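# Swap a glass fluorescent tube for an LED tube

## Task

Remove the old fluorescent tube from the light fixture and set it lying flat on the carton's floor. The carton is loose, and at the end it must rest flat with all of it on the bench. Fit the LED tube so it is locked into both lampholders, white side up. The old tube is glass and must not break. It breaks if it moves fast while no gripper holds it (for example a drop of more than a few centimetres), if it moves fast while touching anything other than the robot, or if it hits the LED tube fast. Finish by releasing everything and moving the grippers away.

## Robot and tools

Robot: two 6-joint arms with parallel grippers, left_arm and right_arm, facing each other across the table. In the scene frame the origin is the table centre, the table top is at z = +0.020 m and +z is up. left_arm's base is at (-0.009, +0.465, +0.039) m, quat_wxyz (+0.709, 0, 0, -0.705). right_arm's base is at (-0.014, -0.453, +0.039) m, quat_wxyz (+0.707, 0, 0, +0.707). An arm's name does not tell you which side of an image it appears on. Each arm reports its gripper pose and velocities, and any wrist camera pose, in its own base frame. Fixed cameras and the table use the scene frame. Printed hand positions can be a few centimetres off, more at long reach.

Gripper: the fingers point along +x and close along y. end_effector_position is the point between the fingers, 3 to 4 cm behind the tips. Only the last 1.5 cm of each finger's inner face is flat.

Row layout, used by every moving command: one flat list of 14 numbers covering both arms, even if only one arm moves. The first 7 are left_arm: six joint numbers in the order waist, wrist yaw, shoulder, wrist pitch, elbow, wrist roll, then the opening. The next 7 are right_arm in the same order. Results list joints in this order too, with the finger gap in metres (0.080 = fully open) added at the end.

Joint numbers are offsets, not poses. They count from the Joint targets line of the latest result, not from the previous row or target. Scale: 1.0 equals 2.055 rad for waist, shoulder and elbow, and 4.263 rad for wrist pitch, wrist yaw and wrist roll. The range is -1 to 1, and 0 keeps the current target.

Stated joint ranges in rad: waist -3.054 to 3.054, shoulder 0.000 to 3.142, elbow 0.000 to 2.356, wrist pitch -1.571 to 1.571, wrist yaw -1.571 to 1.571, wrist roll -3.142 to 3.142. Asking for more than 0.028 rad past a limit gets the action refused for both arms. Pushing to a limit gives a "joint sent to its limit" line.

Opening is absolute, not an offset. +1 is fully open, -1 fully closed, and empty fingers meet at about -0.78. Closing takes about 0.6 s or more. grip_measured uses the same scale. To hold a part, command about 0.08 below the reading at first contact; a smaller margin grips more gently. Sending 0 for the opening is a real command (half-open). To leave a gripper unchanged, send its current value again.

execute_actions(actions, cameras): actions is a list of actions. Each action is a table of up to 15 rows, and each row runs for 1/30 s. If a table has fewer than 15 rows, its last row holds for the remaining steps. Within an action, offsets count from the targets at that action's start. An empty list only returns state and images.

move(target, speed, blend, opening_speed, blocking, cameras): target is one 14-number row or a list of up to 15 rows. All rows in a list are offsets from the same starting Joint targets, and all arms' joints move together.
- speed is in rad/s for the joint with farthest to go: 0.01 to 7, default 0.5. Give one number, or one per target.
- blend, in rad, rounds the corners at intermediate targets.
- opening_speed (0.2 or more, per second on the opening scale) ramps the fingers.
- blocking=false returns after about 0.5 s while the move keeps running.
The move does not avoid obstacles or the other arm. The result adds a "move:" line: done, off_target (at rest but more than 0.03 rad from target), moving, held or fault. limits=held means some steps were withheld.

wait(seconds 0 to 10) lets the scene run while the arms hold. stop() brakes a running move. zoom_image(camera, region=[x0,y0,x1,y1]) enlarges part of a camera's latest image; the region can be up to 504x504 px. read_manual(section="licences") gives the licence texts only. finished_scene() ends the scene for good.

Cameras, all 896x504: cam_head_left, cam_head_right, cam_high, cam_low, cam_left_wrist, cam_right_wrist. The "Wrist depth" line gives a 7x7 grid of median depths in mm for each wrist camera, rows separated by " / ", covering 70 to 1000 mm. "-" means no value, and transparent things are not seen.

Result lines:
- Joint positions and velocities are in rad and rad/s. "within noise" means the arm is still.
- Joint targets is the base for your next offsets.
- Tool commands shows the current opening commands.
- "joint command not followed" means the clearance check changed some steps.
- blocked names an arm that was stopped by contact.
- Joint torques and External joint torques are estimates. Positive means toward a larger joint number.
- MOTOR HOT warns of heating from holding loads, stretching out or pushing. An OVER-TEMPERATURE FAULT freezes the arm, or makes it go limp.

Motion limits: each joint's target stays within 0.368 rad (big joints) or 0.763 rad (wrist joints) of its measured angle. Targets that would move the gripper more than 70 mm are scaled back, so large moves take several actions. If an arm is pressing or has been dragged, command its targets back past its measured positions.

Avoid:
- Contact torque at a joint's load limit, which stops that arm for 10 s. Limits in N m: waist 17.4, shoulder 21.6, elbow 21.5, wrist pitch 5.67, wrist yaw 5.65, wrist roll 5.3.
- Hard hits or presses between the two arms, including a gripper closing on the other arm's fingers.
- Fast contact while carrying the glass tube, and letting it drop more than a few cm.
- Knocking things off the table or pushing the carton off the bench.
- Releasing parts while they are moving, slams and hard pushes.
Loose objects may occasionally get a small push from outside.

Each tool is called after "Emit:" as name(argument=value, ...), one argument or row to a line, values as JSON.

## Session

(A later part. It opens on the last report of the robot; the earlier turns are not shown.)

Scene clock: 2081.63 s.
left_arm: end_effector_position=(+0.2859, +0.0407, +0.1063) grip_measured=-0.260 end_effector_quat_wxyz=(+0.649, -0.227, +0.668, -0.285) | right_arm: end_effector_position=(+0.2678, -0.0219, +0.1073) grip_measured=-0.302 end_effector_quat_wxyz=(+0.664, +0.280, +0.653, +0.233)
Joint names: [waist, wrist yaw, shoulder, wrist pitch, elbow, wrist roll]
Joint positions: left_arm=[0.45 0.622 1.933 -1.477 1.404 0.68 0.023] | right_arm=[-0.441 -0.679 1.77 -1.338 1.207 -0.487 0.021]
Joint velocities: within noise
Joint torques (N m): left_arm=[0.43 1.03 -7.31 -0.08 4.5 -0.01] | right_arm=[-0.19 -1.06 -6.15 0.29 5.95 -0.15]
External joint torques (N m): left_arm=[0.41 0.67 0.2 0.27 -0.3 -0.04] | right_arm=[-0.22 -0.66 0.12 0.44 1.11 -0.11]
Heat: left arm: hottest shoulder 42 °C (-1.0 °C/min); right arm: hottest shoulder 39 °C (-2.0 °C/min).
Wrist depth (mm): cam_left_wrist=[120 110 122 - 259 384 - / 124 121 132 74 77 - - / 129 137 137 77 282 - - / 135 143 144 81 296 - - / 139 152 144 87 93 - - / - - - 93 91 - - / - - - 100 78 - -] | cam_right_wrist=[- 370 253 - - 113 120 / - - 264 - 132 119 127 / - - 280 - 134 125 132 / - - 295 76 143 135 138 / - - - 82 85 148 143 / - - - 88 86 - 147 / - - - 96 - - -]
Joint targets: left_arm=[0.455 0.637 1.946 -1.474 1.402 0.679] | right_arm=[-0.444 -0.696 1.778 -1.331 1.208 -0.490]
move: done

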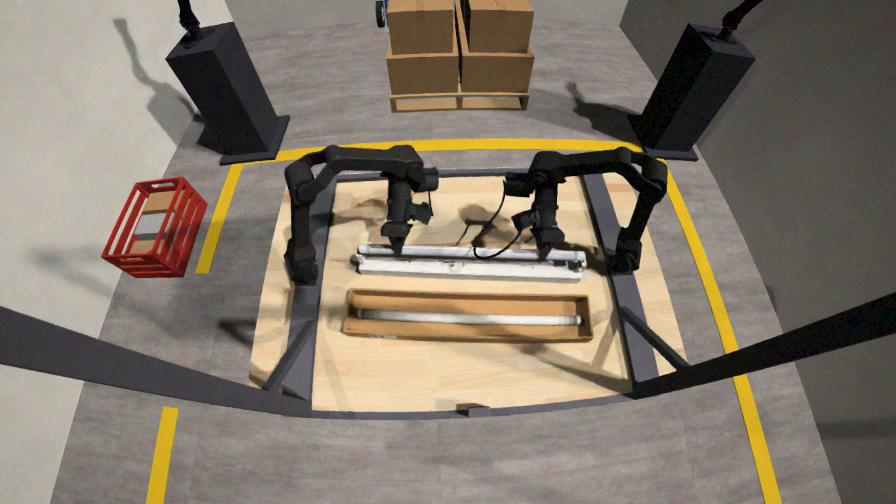

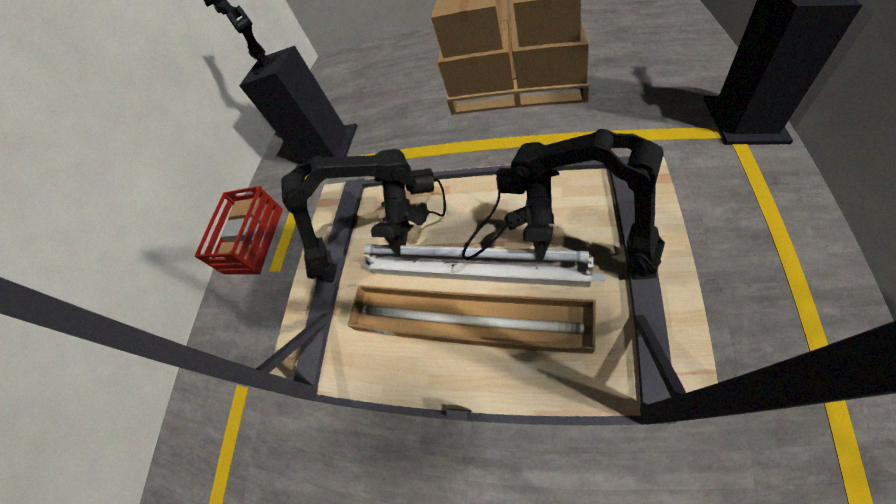

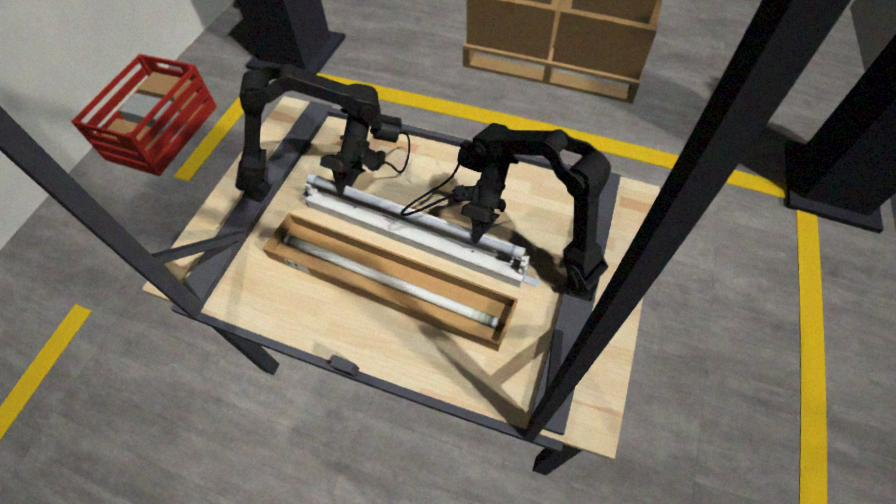

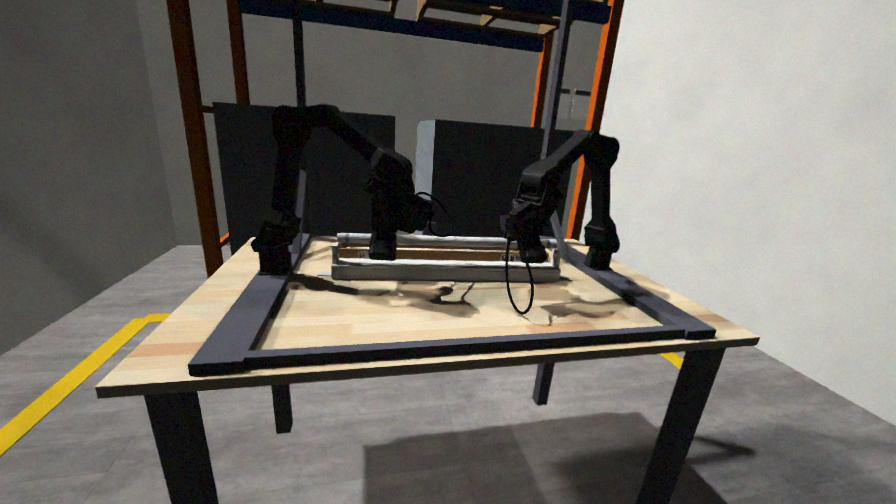

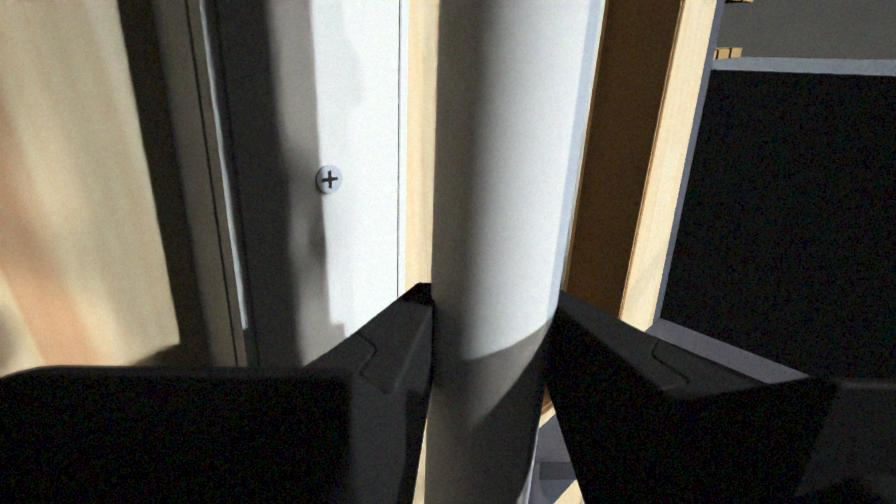

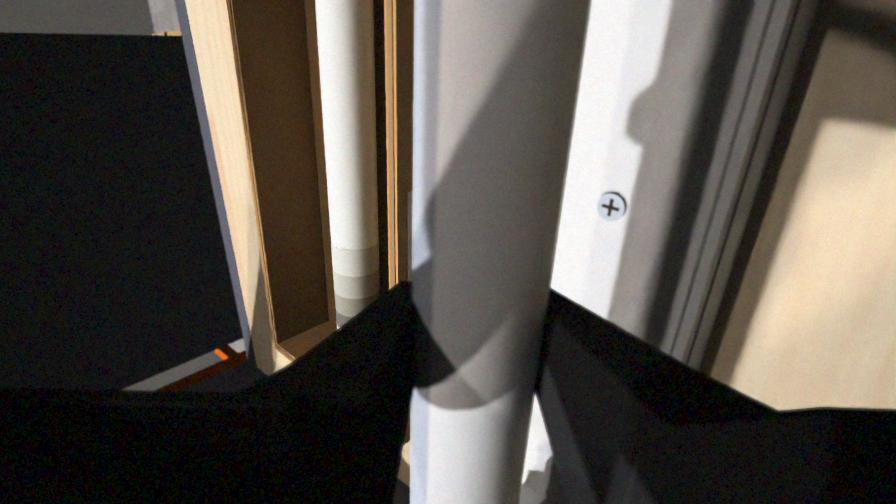

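Emit:
move(
  target=[0,0,0.0103,0.0146,-0.0200,0,-0.36,0,0,0.0111,0.0154,-0.0209,0,-0.36],
  speed=0.06,
  cameras=["cam_head_left","cam_head_right","cam_left_wrist","cam_right_wrist","cam_high"],
)

Emit:
zoom_image(
  camera="cam_head_left",
  region=[345, 235, 385, 265],
)

Emit:
zoom_image(
  camera="cam_head_right",
  region=[560, 240, 600, 270],
)

Emit:
zoom_image(
  camera="cam_high",
  region=[500, 240, 540, 270],
)

Scene clock: 2128.23 s.
left_arm: end_effector_position=(+0.2858, +0.0405, +0.0901) grip_measured=-0.260 end_effector_quat_wxyz=(+0.648, -0.227, +0.668, -0.286) | right_arm: end_effector_position=(+0.2683, -0.0210, +0.0927) grip_measured=-0.302 end_effector_quat_wxyz=(+0.665, +0.284, +0.650, +0.236)
Joint names: [waist, wrist yaw, shoulder, wrist pitch, elbow, wrist roll]
Joint positions: left_arm=[0.45 0.622 1.953 -1.418 1.363 0.682 0.023] | right_arm=[-0.441 -0.689 1.79 -1.277 1.165 -0.488 0.021]
Joint velocities: within noise
Joint torques (N m): left_arm=[0.44 1.01 -7.26 0.14 4.33 -0.08] | right_arm=[-0.2 -0.7 -5.72 0.6 5.6 -0.13]
External joint torques (N m): left_arm=[0.43 0.65 0.3 0.52 -0.35 -0.12] | right_arm=[-0.24 -0.31 0.49 0.76 0.95 -0.1]
Heat: left arm: hottest shoulder 43 °C (+1.0 °C/min); right arm: hottest shoulder 39 °C (+0.0 °C/min).
Wrist depth (mm): cam_left_wrist=[107 111 111 74 208 255 - / 112 110 112 75 76 394 - / 118 123 114 77 232 - - / 120 130 122 82 245 - - / 125 137 122 87 93 - - / - - - 93 90 - - / - - - 100 78 - -] | cam_right_wrist=[- 342 209 - 112 101 111 / - 390 222 - 118 105 118 / - - 267 - 78 110 123 / - - 283 77 126 119 126 / - - 292 82 85 134 129 / - - - 88 86 - 134 / - - - 96 - - -]
Joint targets: left_arm=[0.455 0.637 1.967 -1.411 1.361 0.679] | right_arm=[-0.444 -0.696 1.801 -1.265 1.165 -0.490]
move: done
Images, in order (width x height): cam_head_left 896x504, cam_head_right 896x504, cam_high 896x504, cam_left_wrist 896x504, cam_right_wrist 896x504.

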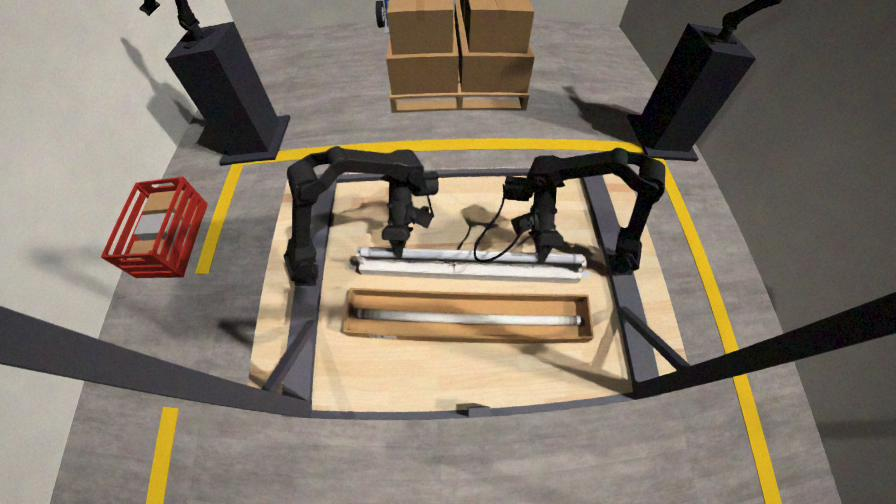

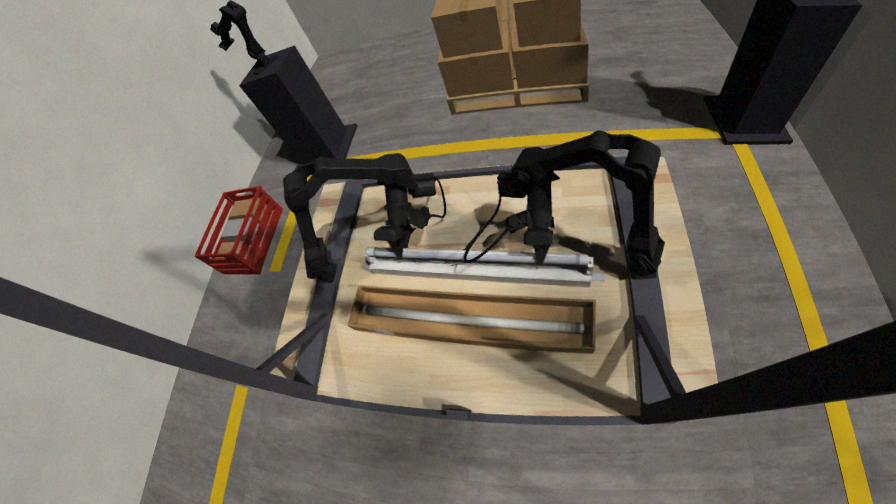

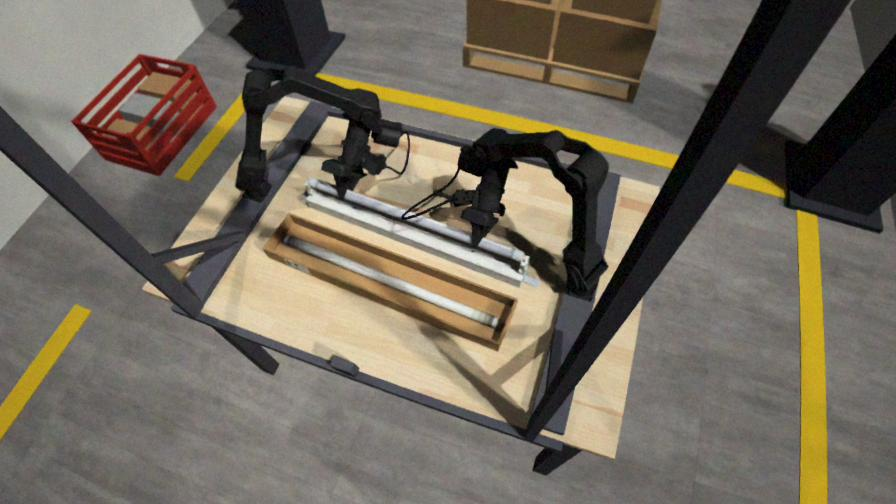

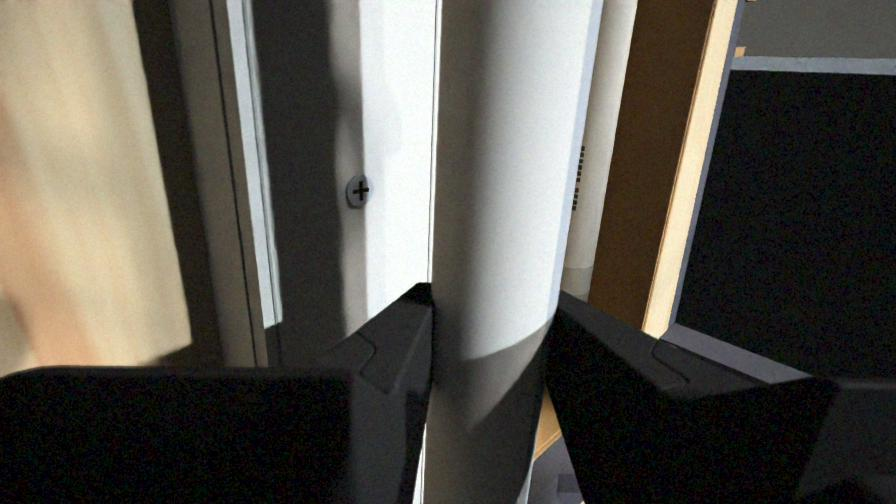

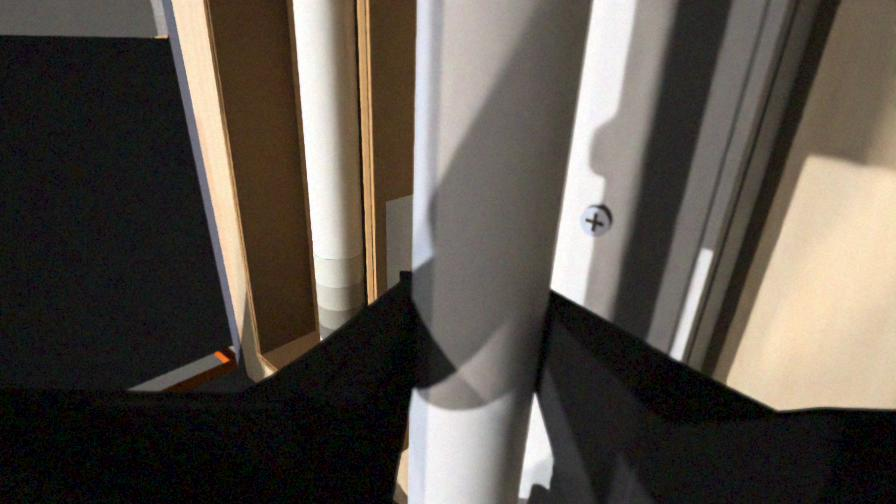

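Scaled by 12.600 from the camera's 896x504 image, which has a finer 1280x720 frame.

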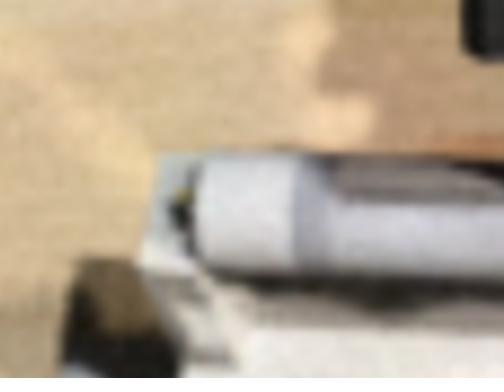

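Scaled by 12.600 from the camera's 896x504 image, which has a finer 1280x720 frame.

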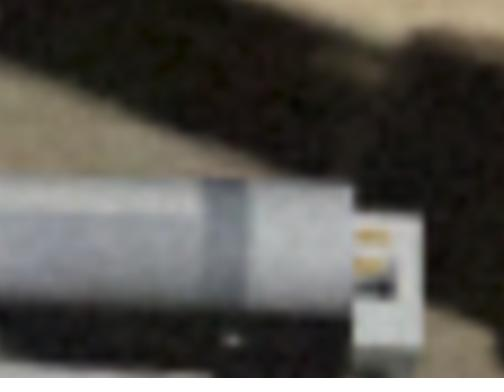

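Scaled by 12.600 from the camera's 896x504 image, which has a finer 1280x720 frame.

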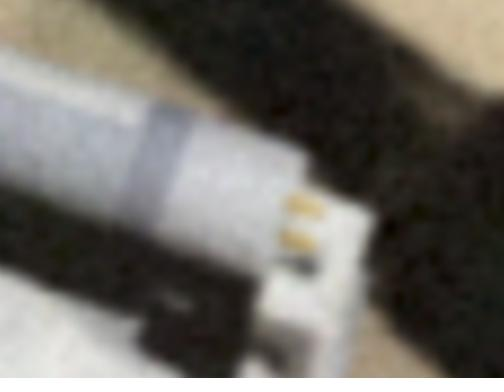

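Emit:
move(
  target=[0,0,0.0035,0.0043,-0.0054,0,-0.36,0,0,0.0039,0.0046,-0.0057,0,-0.36],
  speed=0.04,
  cameras=["cam_head_left","cam_head_right","cam_high"],
)

Emit:
zoom_image(
  camera="cam_head_left",
  region=[345, 240, 375, 262],
)

Emit:
zoom_image(
  camera="cam_head_right",
  region=[575, 245, 605, 267],
)

Emit:
zoom_image(
  camera="cam_high",
  region=[510, 245, 540, 267],
)

Scene clock: 2147.13 s.
left_arm: end_effector_position=(+0.2861, +0.0404, +0.0851) grip_measured=-0.260 end_effector_quat_wxyz=(+0.649, -0.227, +0.667, -0.287) | right_arm: end_effector_position=(+0.2684, -0.0192, +0.0865) grip_measured=-0.302 end_effector_quat_wxyz=(+0.663, +0.286, +0.650, +0.238)
Joint names: [waist, wrist yaw, shoulder, wrist pitch, elbow, wrist roll]
Joint positions: left_arm=[0.45 0.624 1.96 -1.4 1.352 0.683 0.023] | right_arm=[-0.438 -0.695 1.802 -1.255 1.15 -0.488 0.021]
Joint velocities: within noise
Joint torques (N m): left_arm=[0.47 0.93 -7.28 0.14 4.37 -0.13] | right_arm=[-0.49 -0.43 -6.38 0.46 6.1 -0.13]
External joint torques (N m): left_arm=[0.42 0.56 0.33 0.51 -0.29 -0.17] | right_arm=[-0.55 -0.03 -0.1 0.64 1.5 -0.09]
Heat: left arm: hottest shoulder 42 °C (+0.0 °C/min); right arm: hottest shoulder 37 °C (-2.0 °C/min).
Wrist depth (mm): cam_left_wrist=[105 109 106 75 200 250 - / 108 114 111 76 76 380 - / 113 119 109 78 183 442 - / 117 126 114 81 239 - - / 121 134 119 87 93 - - / - - - 93 90 - - / - - - 100 78 - -] | cam_right_wrist=[- 238 203 - - 94 105 / - 381 216 - 110 98 110 / - - 226 - 114 104 117 / - - 278 76 118 114 121 / - - 288 81 84 125 125 / - - - 88 86 - 129 / - - - 96 - - -]
Joint targets: left_arm=[0.455 0.637 1.974 -1.393 1.350 0.678] | right_arm=[-0.444 -0.697 1.809 -1.246 1.153 -0.490]
move: done
Images, in order (width x height): cam_head_left 896x504, cam_head_right 896x504, cam_high 896x504.

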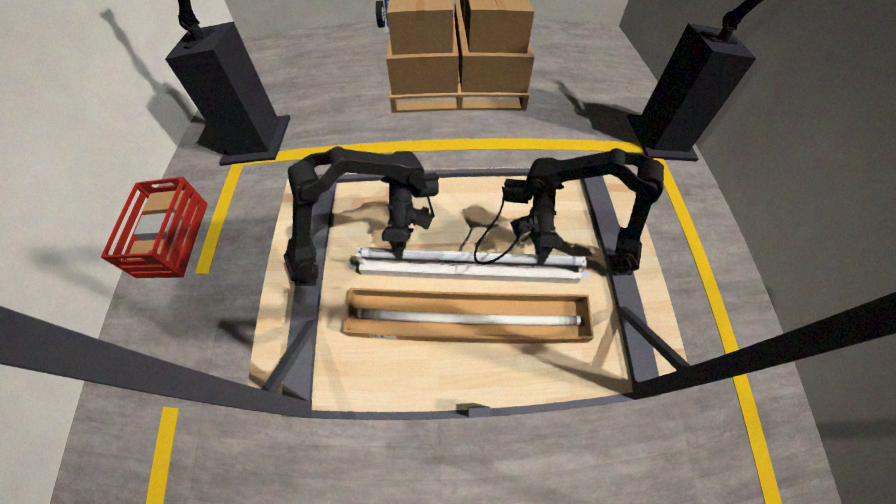

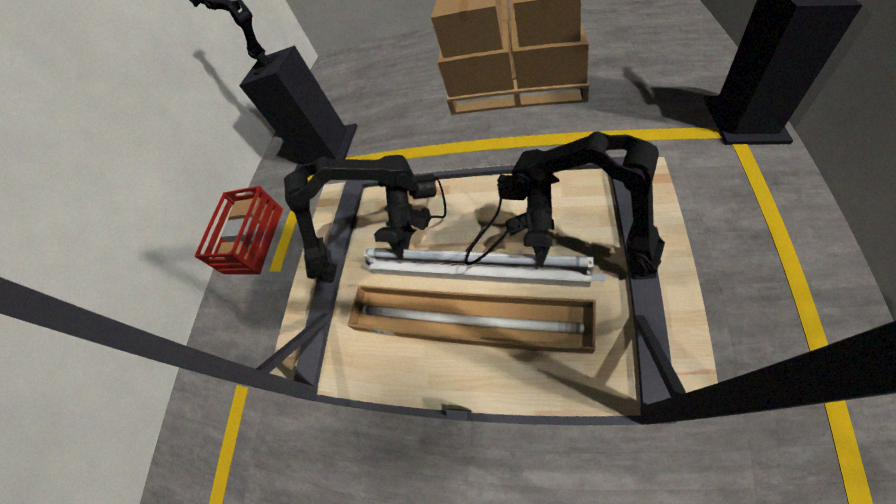

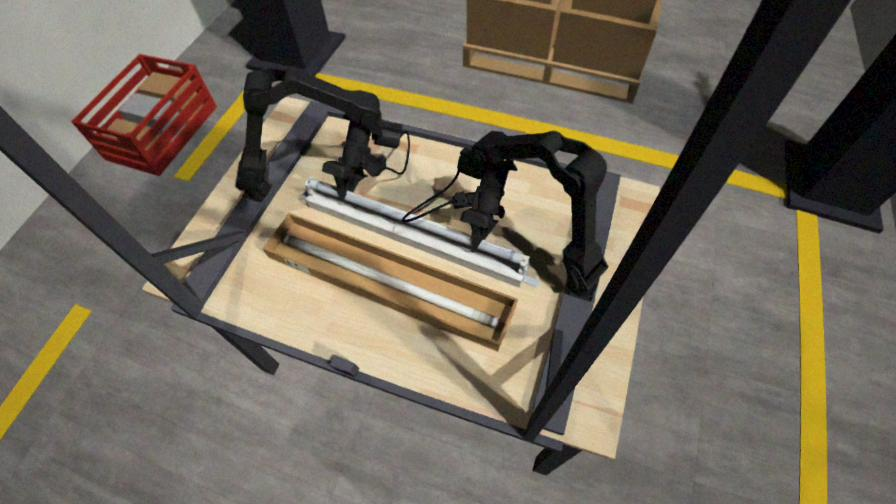

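Scaled by 16.800 from the camera's 896x504 image, which has a finer 1280x720 frame.

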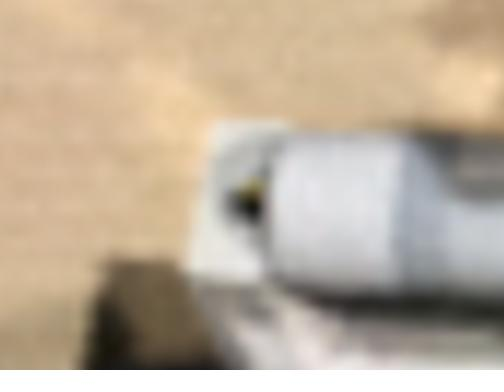

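Scaled by 16.800 from the camera's 896x504 image, which has a finer 1280x720 frame.

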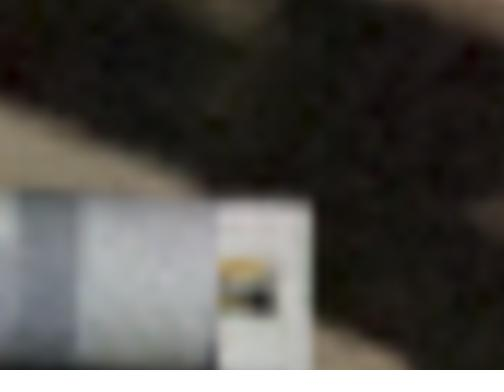

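Scaled by 16.800 from the camera's 896x504 image, which has a finer 1280x720 frame.

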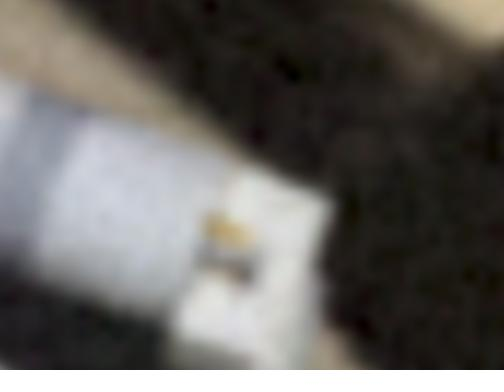

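Emit:
move(
  target=[0,0,0.0086,0.0106,-0.0137,0,-0.36,0.0029,0,0.0097,0.0117,-0.0139,0,-0.36],
  speed=0.04,
  cameras=["cam_head_left","cam_head_right","cam_high","cam_low"],
)

Emit:
zoom_image(
  camera="cam_head_left",
  region=[345, 240, 375, 262],
)

Emit:
zoom_image(
  camera="cam_head_right",
  region=[575, 245, 605, 267],
)

Emit:
zoom_image(
  camera="cam_low",
  region=[310, 230, 590, 300],
)

Scene clock: 2165.93 s.
left_arm: end_effector_position=(+0.2863, +0.0405, +0.0731) grip_measured=-0.260 end_effector_quat_wxyz=(+0.649, -0.227, +0.667, -0.287) | right_arm: end_effector_position=(+0.2687, -0.0192, +0.0741) grip_measured=-0.302 end_effector_quat_wxyz=(+0.664, +0.284, +0.650, +0.238)
Joint names: [waist, wrist yaw, shoulder, wrist pitch, elbow, wrist roll]
Joint positions: left_arm=[0.45 0.625 1.977 -1.355 1.325 0.683 0.023] | right_arm=[-0.436 -0.693 1.822 -1.205 1.123 -0.488 0.021]
Joint velocities: within noise
Joint torques (N m): left_arm=[0.46 0.92 -7.15 0.17 4.25 -0.13] | right_arm=[0.07 -0.51 -6.31 0.41 5.88 -0.17]
External joint torques (N m): left_arm=[0.48 0.55 0.52 0.53 -0.37 -0.17] | right_arm=[0.07 -0.11 0.04 0.54 1.28 -0.13]
Heat: left arm: hottest shoulder 42 °C (-1.0 °C/min); right arm: hottest shoulder 38 °C (-1.0 °C/min).
Wrist depth (mm): cam_left_wrist=[97 101 92 75 150 237 - / - 105 94 74 75 252 - / 104 111 100 78 169 277 - / 107 118 109 82 179 456 - / 111 123 111 87 93 - - / - - - 93 91 - - / - - - 100 78 - -] | cam_right_wrist=[- 227 186 - 95 86 98 / - 240 197 - 97 91 103 / - 259 210 - 101 94 108 / - - 225 76 105 103 110 / - - 236 81 84 113 114 / - - - 88 86 - 118 / - - - 96 - - -]
Joint targets: left_arm=[0.455 0.637 1.992 -1.348 1.322 0.678] | right_arm=[-0.438 -0.696 1.829 -1.196 1.125 -0.490]
move: done
Images, in order (width x height): cam_head_left 896x504, cam_head_right 896x504, cam_high 896x504, cam_low 896x504.

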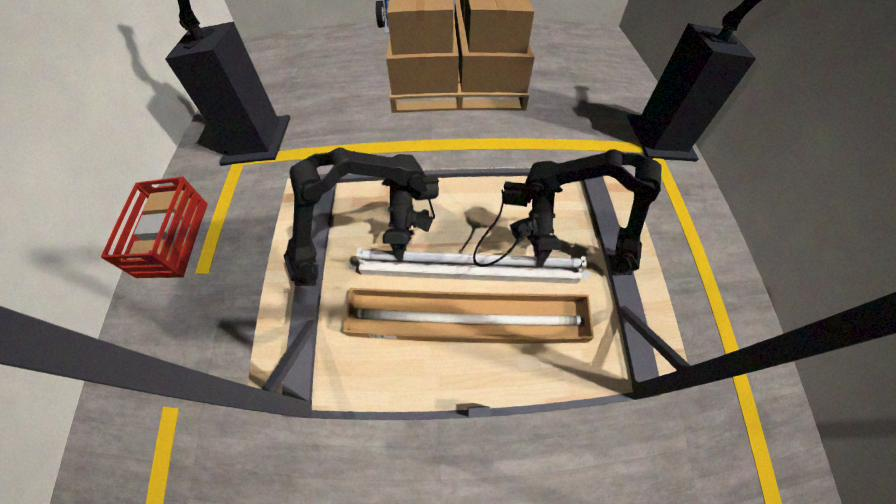

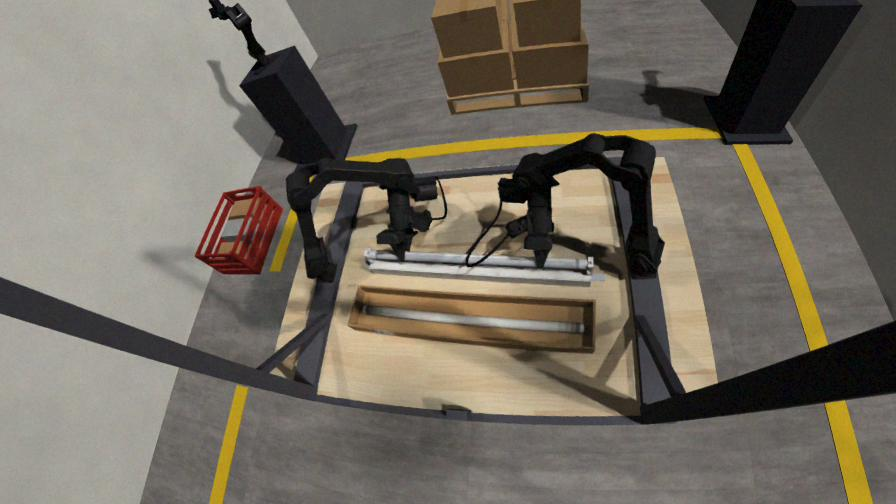

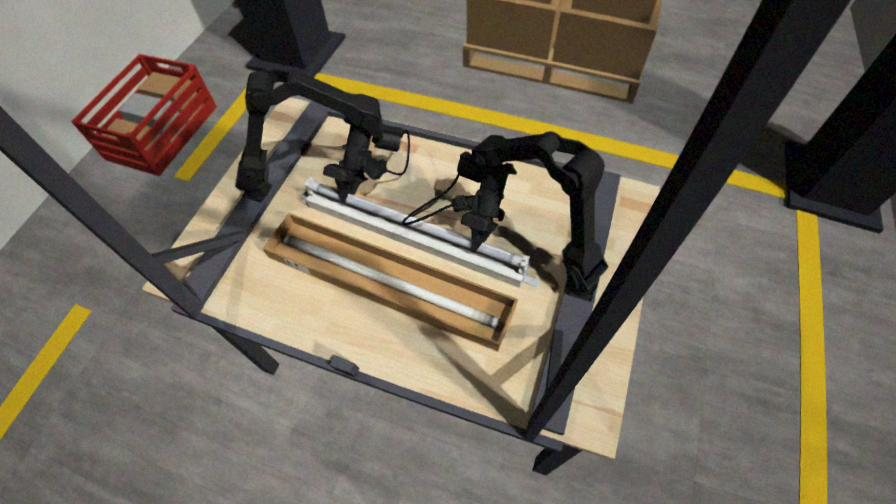

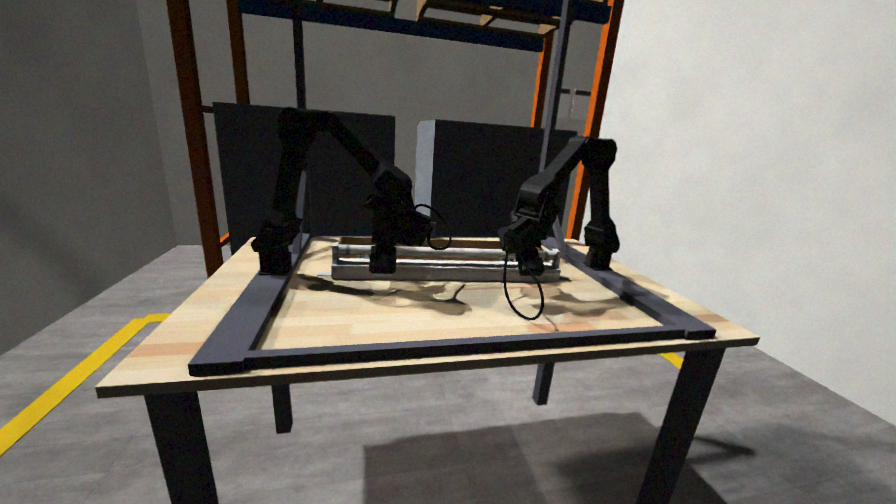

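Scaled by 16.800 from the camera's 896x504 image, which has a finer 1280x720 frame.

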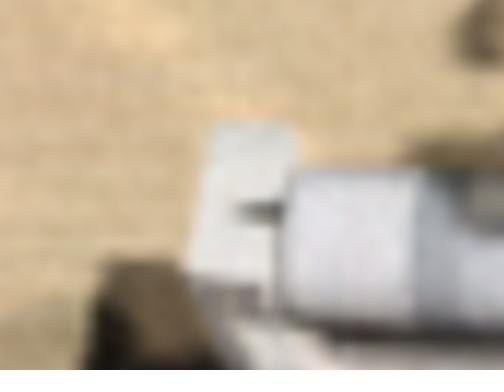

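Scaled by 16.800 from the camera's 896x504 image, which has a finer 1280x720 frame.

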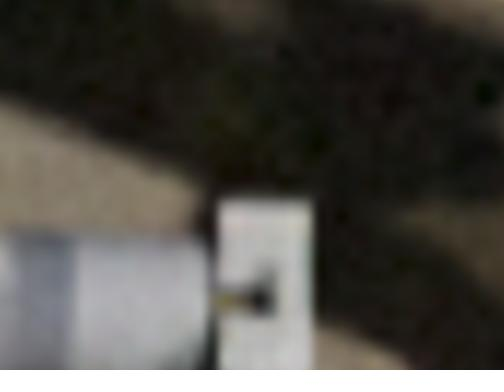

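Scaled by 1.800 from the camera's 896x504 image, which has a finer 1280x720 frame.

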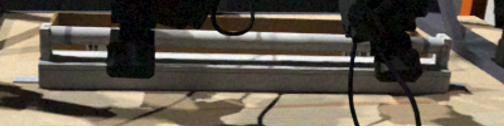

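Emit:
move(
  target=[0,0,0.0016,0.0019,-0.0024,0,-0.36,0,0,0.0017,0.0020,-0.0025,0,-0.36],
  speed=0.03,
  cameras=["cam_head_left","cam_head_right"],
)

Scene clock: 2173.63 s.
left_arm: end_effector_position=(+0.2863, +0.0405, +0.0709) grip_measured=-0.260 end_effector_quat_wxyz=(+0.649, -0.227, +0.667, -0.287) | right_arm: end_effector_position=(+0.2687, -0.0192, +0.0719) grip_measured=-0.302 end_effector_quat_wxyz=(+0.664, +0.284, +0.650, +0.238)
Joint names: [waist, wrist yaw, shoulder, wrist pitch, elbow, wrist roll]
Joint positions: left_arm=[0.45 0.625 1.98 -1.346 1.32 0.683 0.023] | right_arm=[-0.436 -0.693 1.825 -1.196 1.117 -0.488 0.021]
Joint velocities: within noise
Joint torques (N m): left_arm=[0.45 0.92 -7.15 0.13 4.09 -0.13] | right_arm=[-0.21 -0.52 -6.4 0.38 5.85 -0.13]
External joint torques (N m): left_arm=[0.39 0.56 0.5 0.48 -0.51 -0.16] | right_arm=[-0.21 -0.13 -0.07 0.53 1.31 -0.1]
Heat: left arm: hottest shoulder 42 °C (-1.0 °C/min); right arm: hottest shoulder 38 °C (-1.0 °C/min).
Wrist depth (mm): cam_left_wrist=[95 101 89 75 151 233 - / - 105 93 76 75 251 - / 102 110 98 79 168 273 - / 105 117 109 82 179 445 - / 108 122 111 87 92 - - / - - - 93 91 - - / - - - 100 78 - -] | cam_right_wrist=[- 224 184 - 93 82 96 / - 241 161 - 96 90 99 / - 257 169 - 99 93 106 / - 419 223 76 103 100 109 / - - - 81 85 113 111 / - - - 88 87 - 116 / - - - 96 - - -]
Joint targets: left_arm=[0.455 0.637 1.995 -1.339 1.317 0.678] | right_arm=[-0.438 -0.696 1.832 -1.187 1.120 -0.490]
move: done
Images, in order (width x height): cam_head_left 896x504, cam_head_right 896x504.

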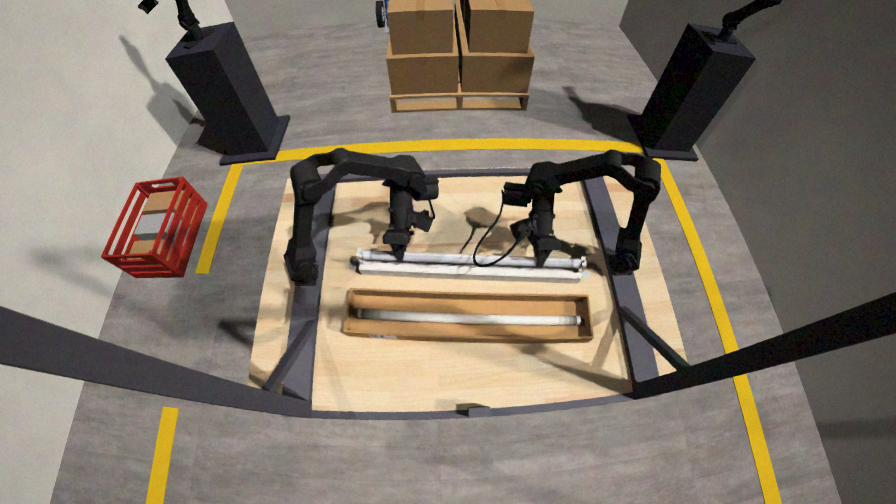

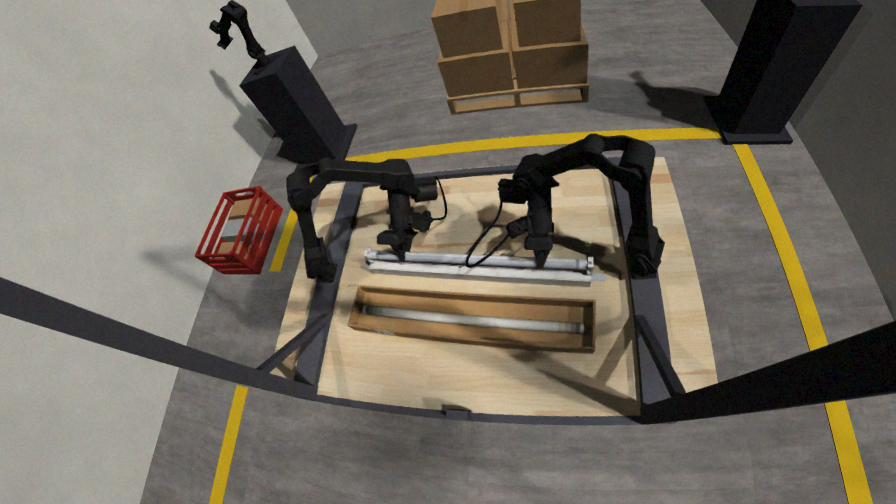

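Emit:
move(
  target=[0,0,0.0024,0.0029,-0.0036,0,-0.36,0,0,0.0026,0.0030,-0.0038,0,-0.36],
  speed=0.03,
  cameras=[],
)

Scene clock: 2177.30 s.
left_arm: end_effector_position=(+0.2865, +0.0401, +0.0695) grip_measured=-0.260 end_effector_quat_wxyz=(+0.650, -0.228, +0.665, -0.288) | right_arm: end_effector_position=(+0.2687, -0.0192, +0.0697) grip_measured=-0.302 end_effector_quat_wxyz=(+0.664, +0.284, +0.650, +0.238)
Joint names: [waist, wrist yaw, shoulder, wrist pitch, elbow, wrist roll]
Joint positions: left_arm=[0.45 0.628 1.981 -1.339 1.315 0.683 0.023] | right_arm=[-0.436 -0.693 1.828 -1.186 1.112 -0.488 0.021]
Joint velocities: within noise
Joint torques (N m): left_arm=[0.43 0.77 -6.64 0.4 3.73 -0.13] | right_arm=[-0.4 -0.56 -6.07 0.63 5.56 -0.13]
External joint torques (N m): left_arm=[0.41 0.41 0.9 0.75 -0.8 -0.16] | right_arm=[-0.41 -0.17 0.28 0.8 1.08 -0.1]
Heat: left arm: hottest shoulder 42 °C (-1.0 °C/min); right arm: hottest shoulder 38 °C (-1.0 °C/min).
Wrist depth (mm): cam_left_wrist=[- 100 88 75 149 233 - / - 105 92 76 75 251 - / 101 109 96 79 168 271 - / 105 115 108 83 179 448 - / 107 120 112 87 93 - - / - - - 93 91 - - / - - - 100 78 - -] | cam_right_wrist=[- 222 183 - - 80 95 / - 238 192 - 94 87 97 / - 256 164 - 98 92 104 / - 278 221 76 102 98 107 / - - 232 81 85 113 110 / - - - 88 86 - 114 / - - - 96 - - -]
Joint targets: left_arm=[0.454 0.637 2.000 -1.327 1.309 0.678] | right_arm=[-0.438 -0.696 1.838 -1.174 1.112 -0.490]
move: done
No camera images: "cameras" was empty.

Emit:
move(
  target=[
    [-0.0450,-0.0391,-0.0745,0.0263,-0.0278,-0.0431,-0.36,0.0543,0.0447,-0.0647,0.0184,-0.0121,0.0473,-0.36],
    [-0.1081,-0.0909,-0.1318,0.0511,-0.0595,-0.0847,-0.36,0.1288,0.1022,-0.1039,0.0295,-0.0177,0.0911,-0.36],
  ],
  speed=0.2,
  cameras=["cam_head_left","cam_head_right","cam_left_wrist","cam_right_wrist"],
)

Emit:
zoom_image(
  camera="cam_head_left",
  region=[345, 240, 375, 262],
)

Emit:
zoom_image(
  camera="cam_head_right",
  region=[575, 250, 605, 272],
)

Scene clock: 2255.40 s.
left_arm: end_effector_position=(+0.2864, +0.0298, +0.0758) grip_measured=-0.260 end_effector_quat_wxyz=(+0.695, -0.066, +0.706, -0.124) | right_arm: end_effector_position=(+0.2701, -0.0086, +0.0757) grip_measured=-0.302 end_effector_quat_wxyz=(+0.698, +0.122, +0.703, +0.066)
Joint names: [waist, wrist yaw, shoulder, wrist pitch, elbow, wrist roll]
Joint positions: left_arm=[0.235 0.254 1.738 -1.117 1.194 0.33 0.023] | right_arm=[-0.177 -0.264 1.635 -1.058 1.079 -0.104 0.021]
Joint velocities: within noise
Joint torques (N m): left_arm=[-0.24 0.04 -9.12 0.65 4.39 -0.38] | right_arm=[0.44 -0.04 -7.8 0.89 5.86 0.04]
External joint torques (N m): left_arm=[-0.21 -0.14 -2.44 0.45 -0.98 -0.4] | right_arm=[0.43 0.13 -2.15 0.62 0.64 0.06]
Heat: left arm: hottest shoulder 40 °C (-1.0 °C/min); right arm: hottest shoulder 36 °C (-1.0 °C/min).
Wrist depth (mm): cam_left_wrist=[115 120 124 98 153 151 151 / 121 128 130 74 158 147 159 / 127 133 136 79 173 156 173 / 133 141 144 82 181 159 202 / 141 150 156 86 93 170 213 / - - - 93 90 - - / - - - 101 78 - -] | cam_right_wrist=[145 120 147 - 96 120 116 / 151 128 156 - 98 128 122 / 158 140 166 - 105 136 128 / 171 152 175 76 110 144 135 / 210 160 169 81 84 153 143 / - - - 88 86 - 150 / - - - 96 - - -]
Joint targets: left_arm=[0.233 0.249 1.729 -1.110 1.187 0.318] | right_arm=[-0.173 -0.261 1.624 -1.049 1.076 -0.102]
move: done
Images, in order (width x height): cam_head_left 896x504, cam_head_right 896x504, cam_left_wrist 896x504, cam_right_wrist 896x504.

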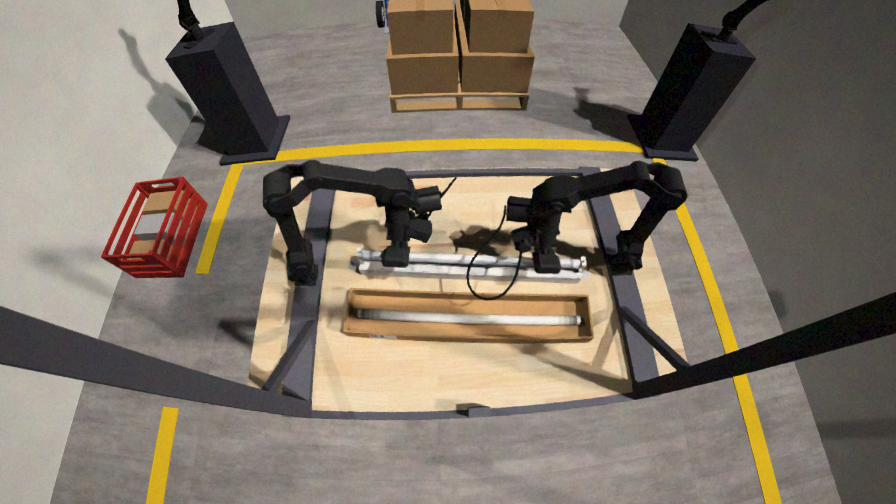

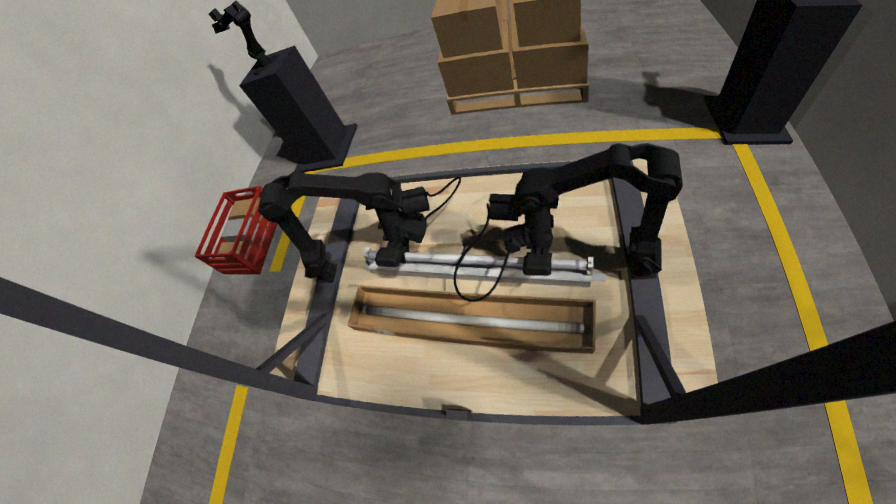

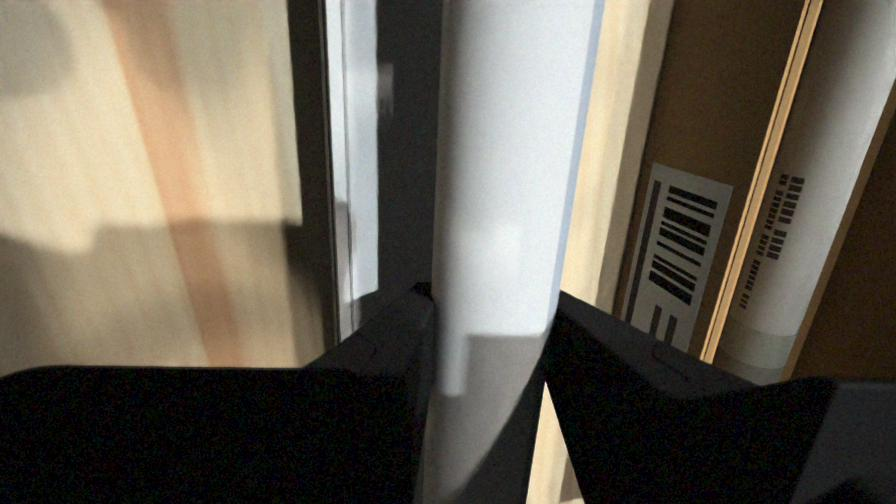

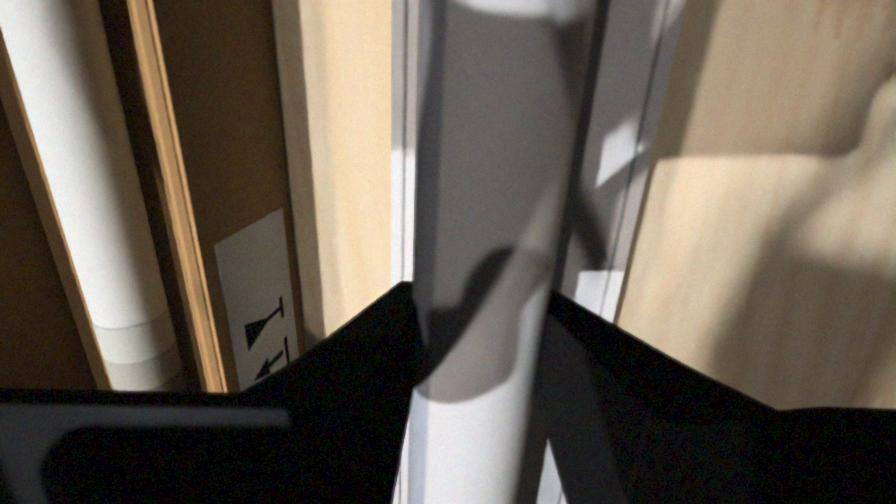

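Scaled by 16.800 from the camera's 896x504 image, which has a finer 1280x720 frame.

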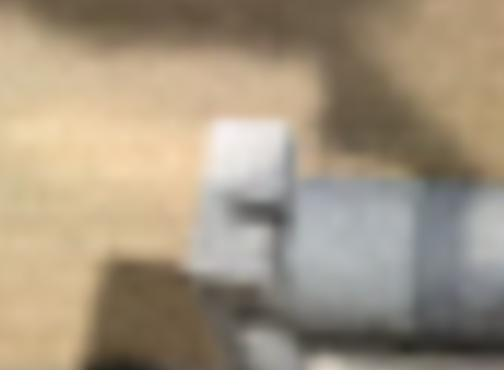

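Scaled by 16.800 from the camera's 896x504 image, which has a finer 1280x720 frame.

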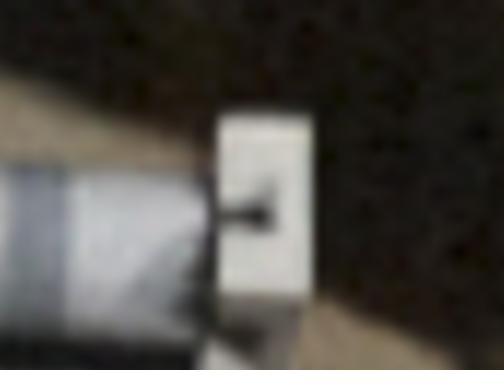

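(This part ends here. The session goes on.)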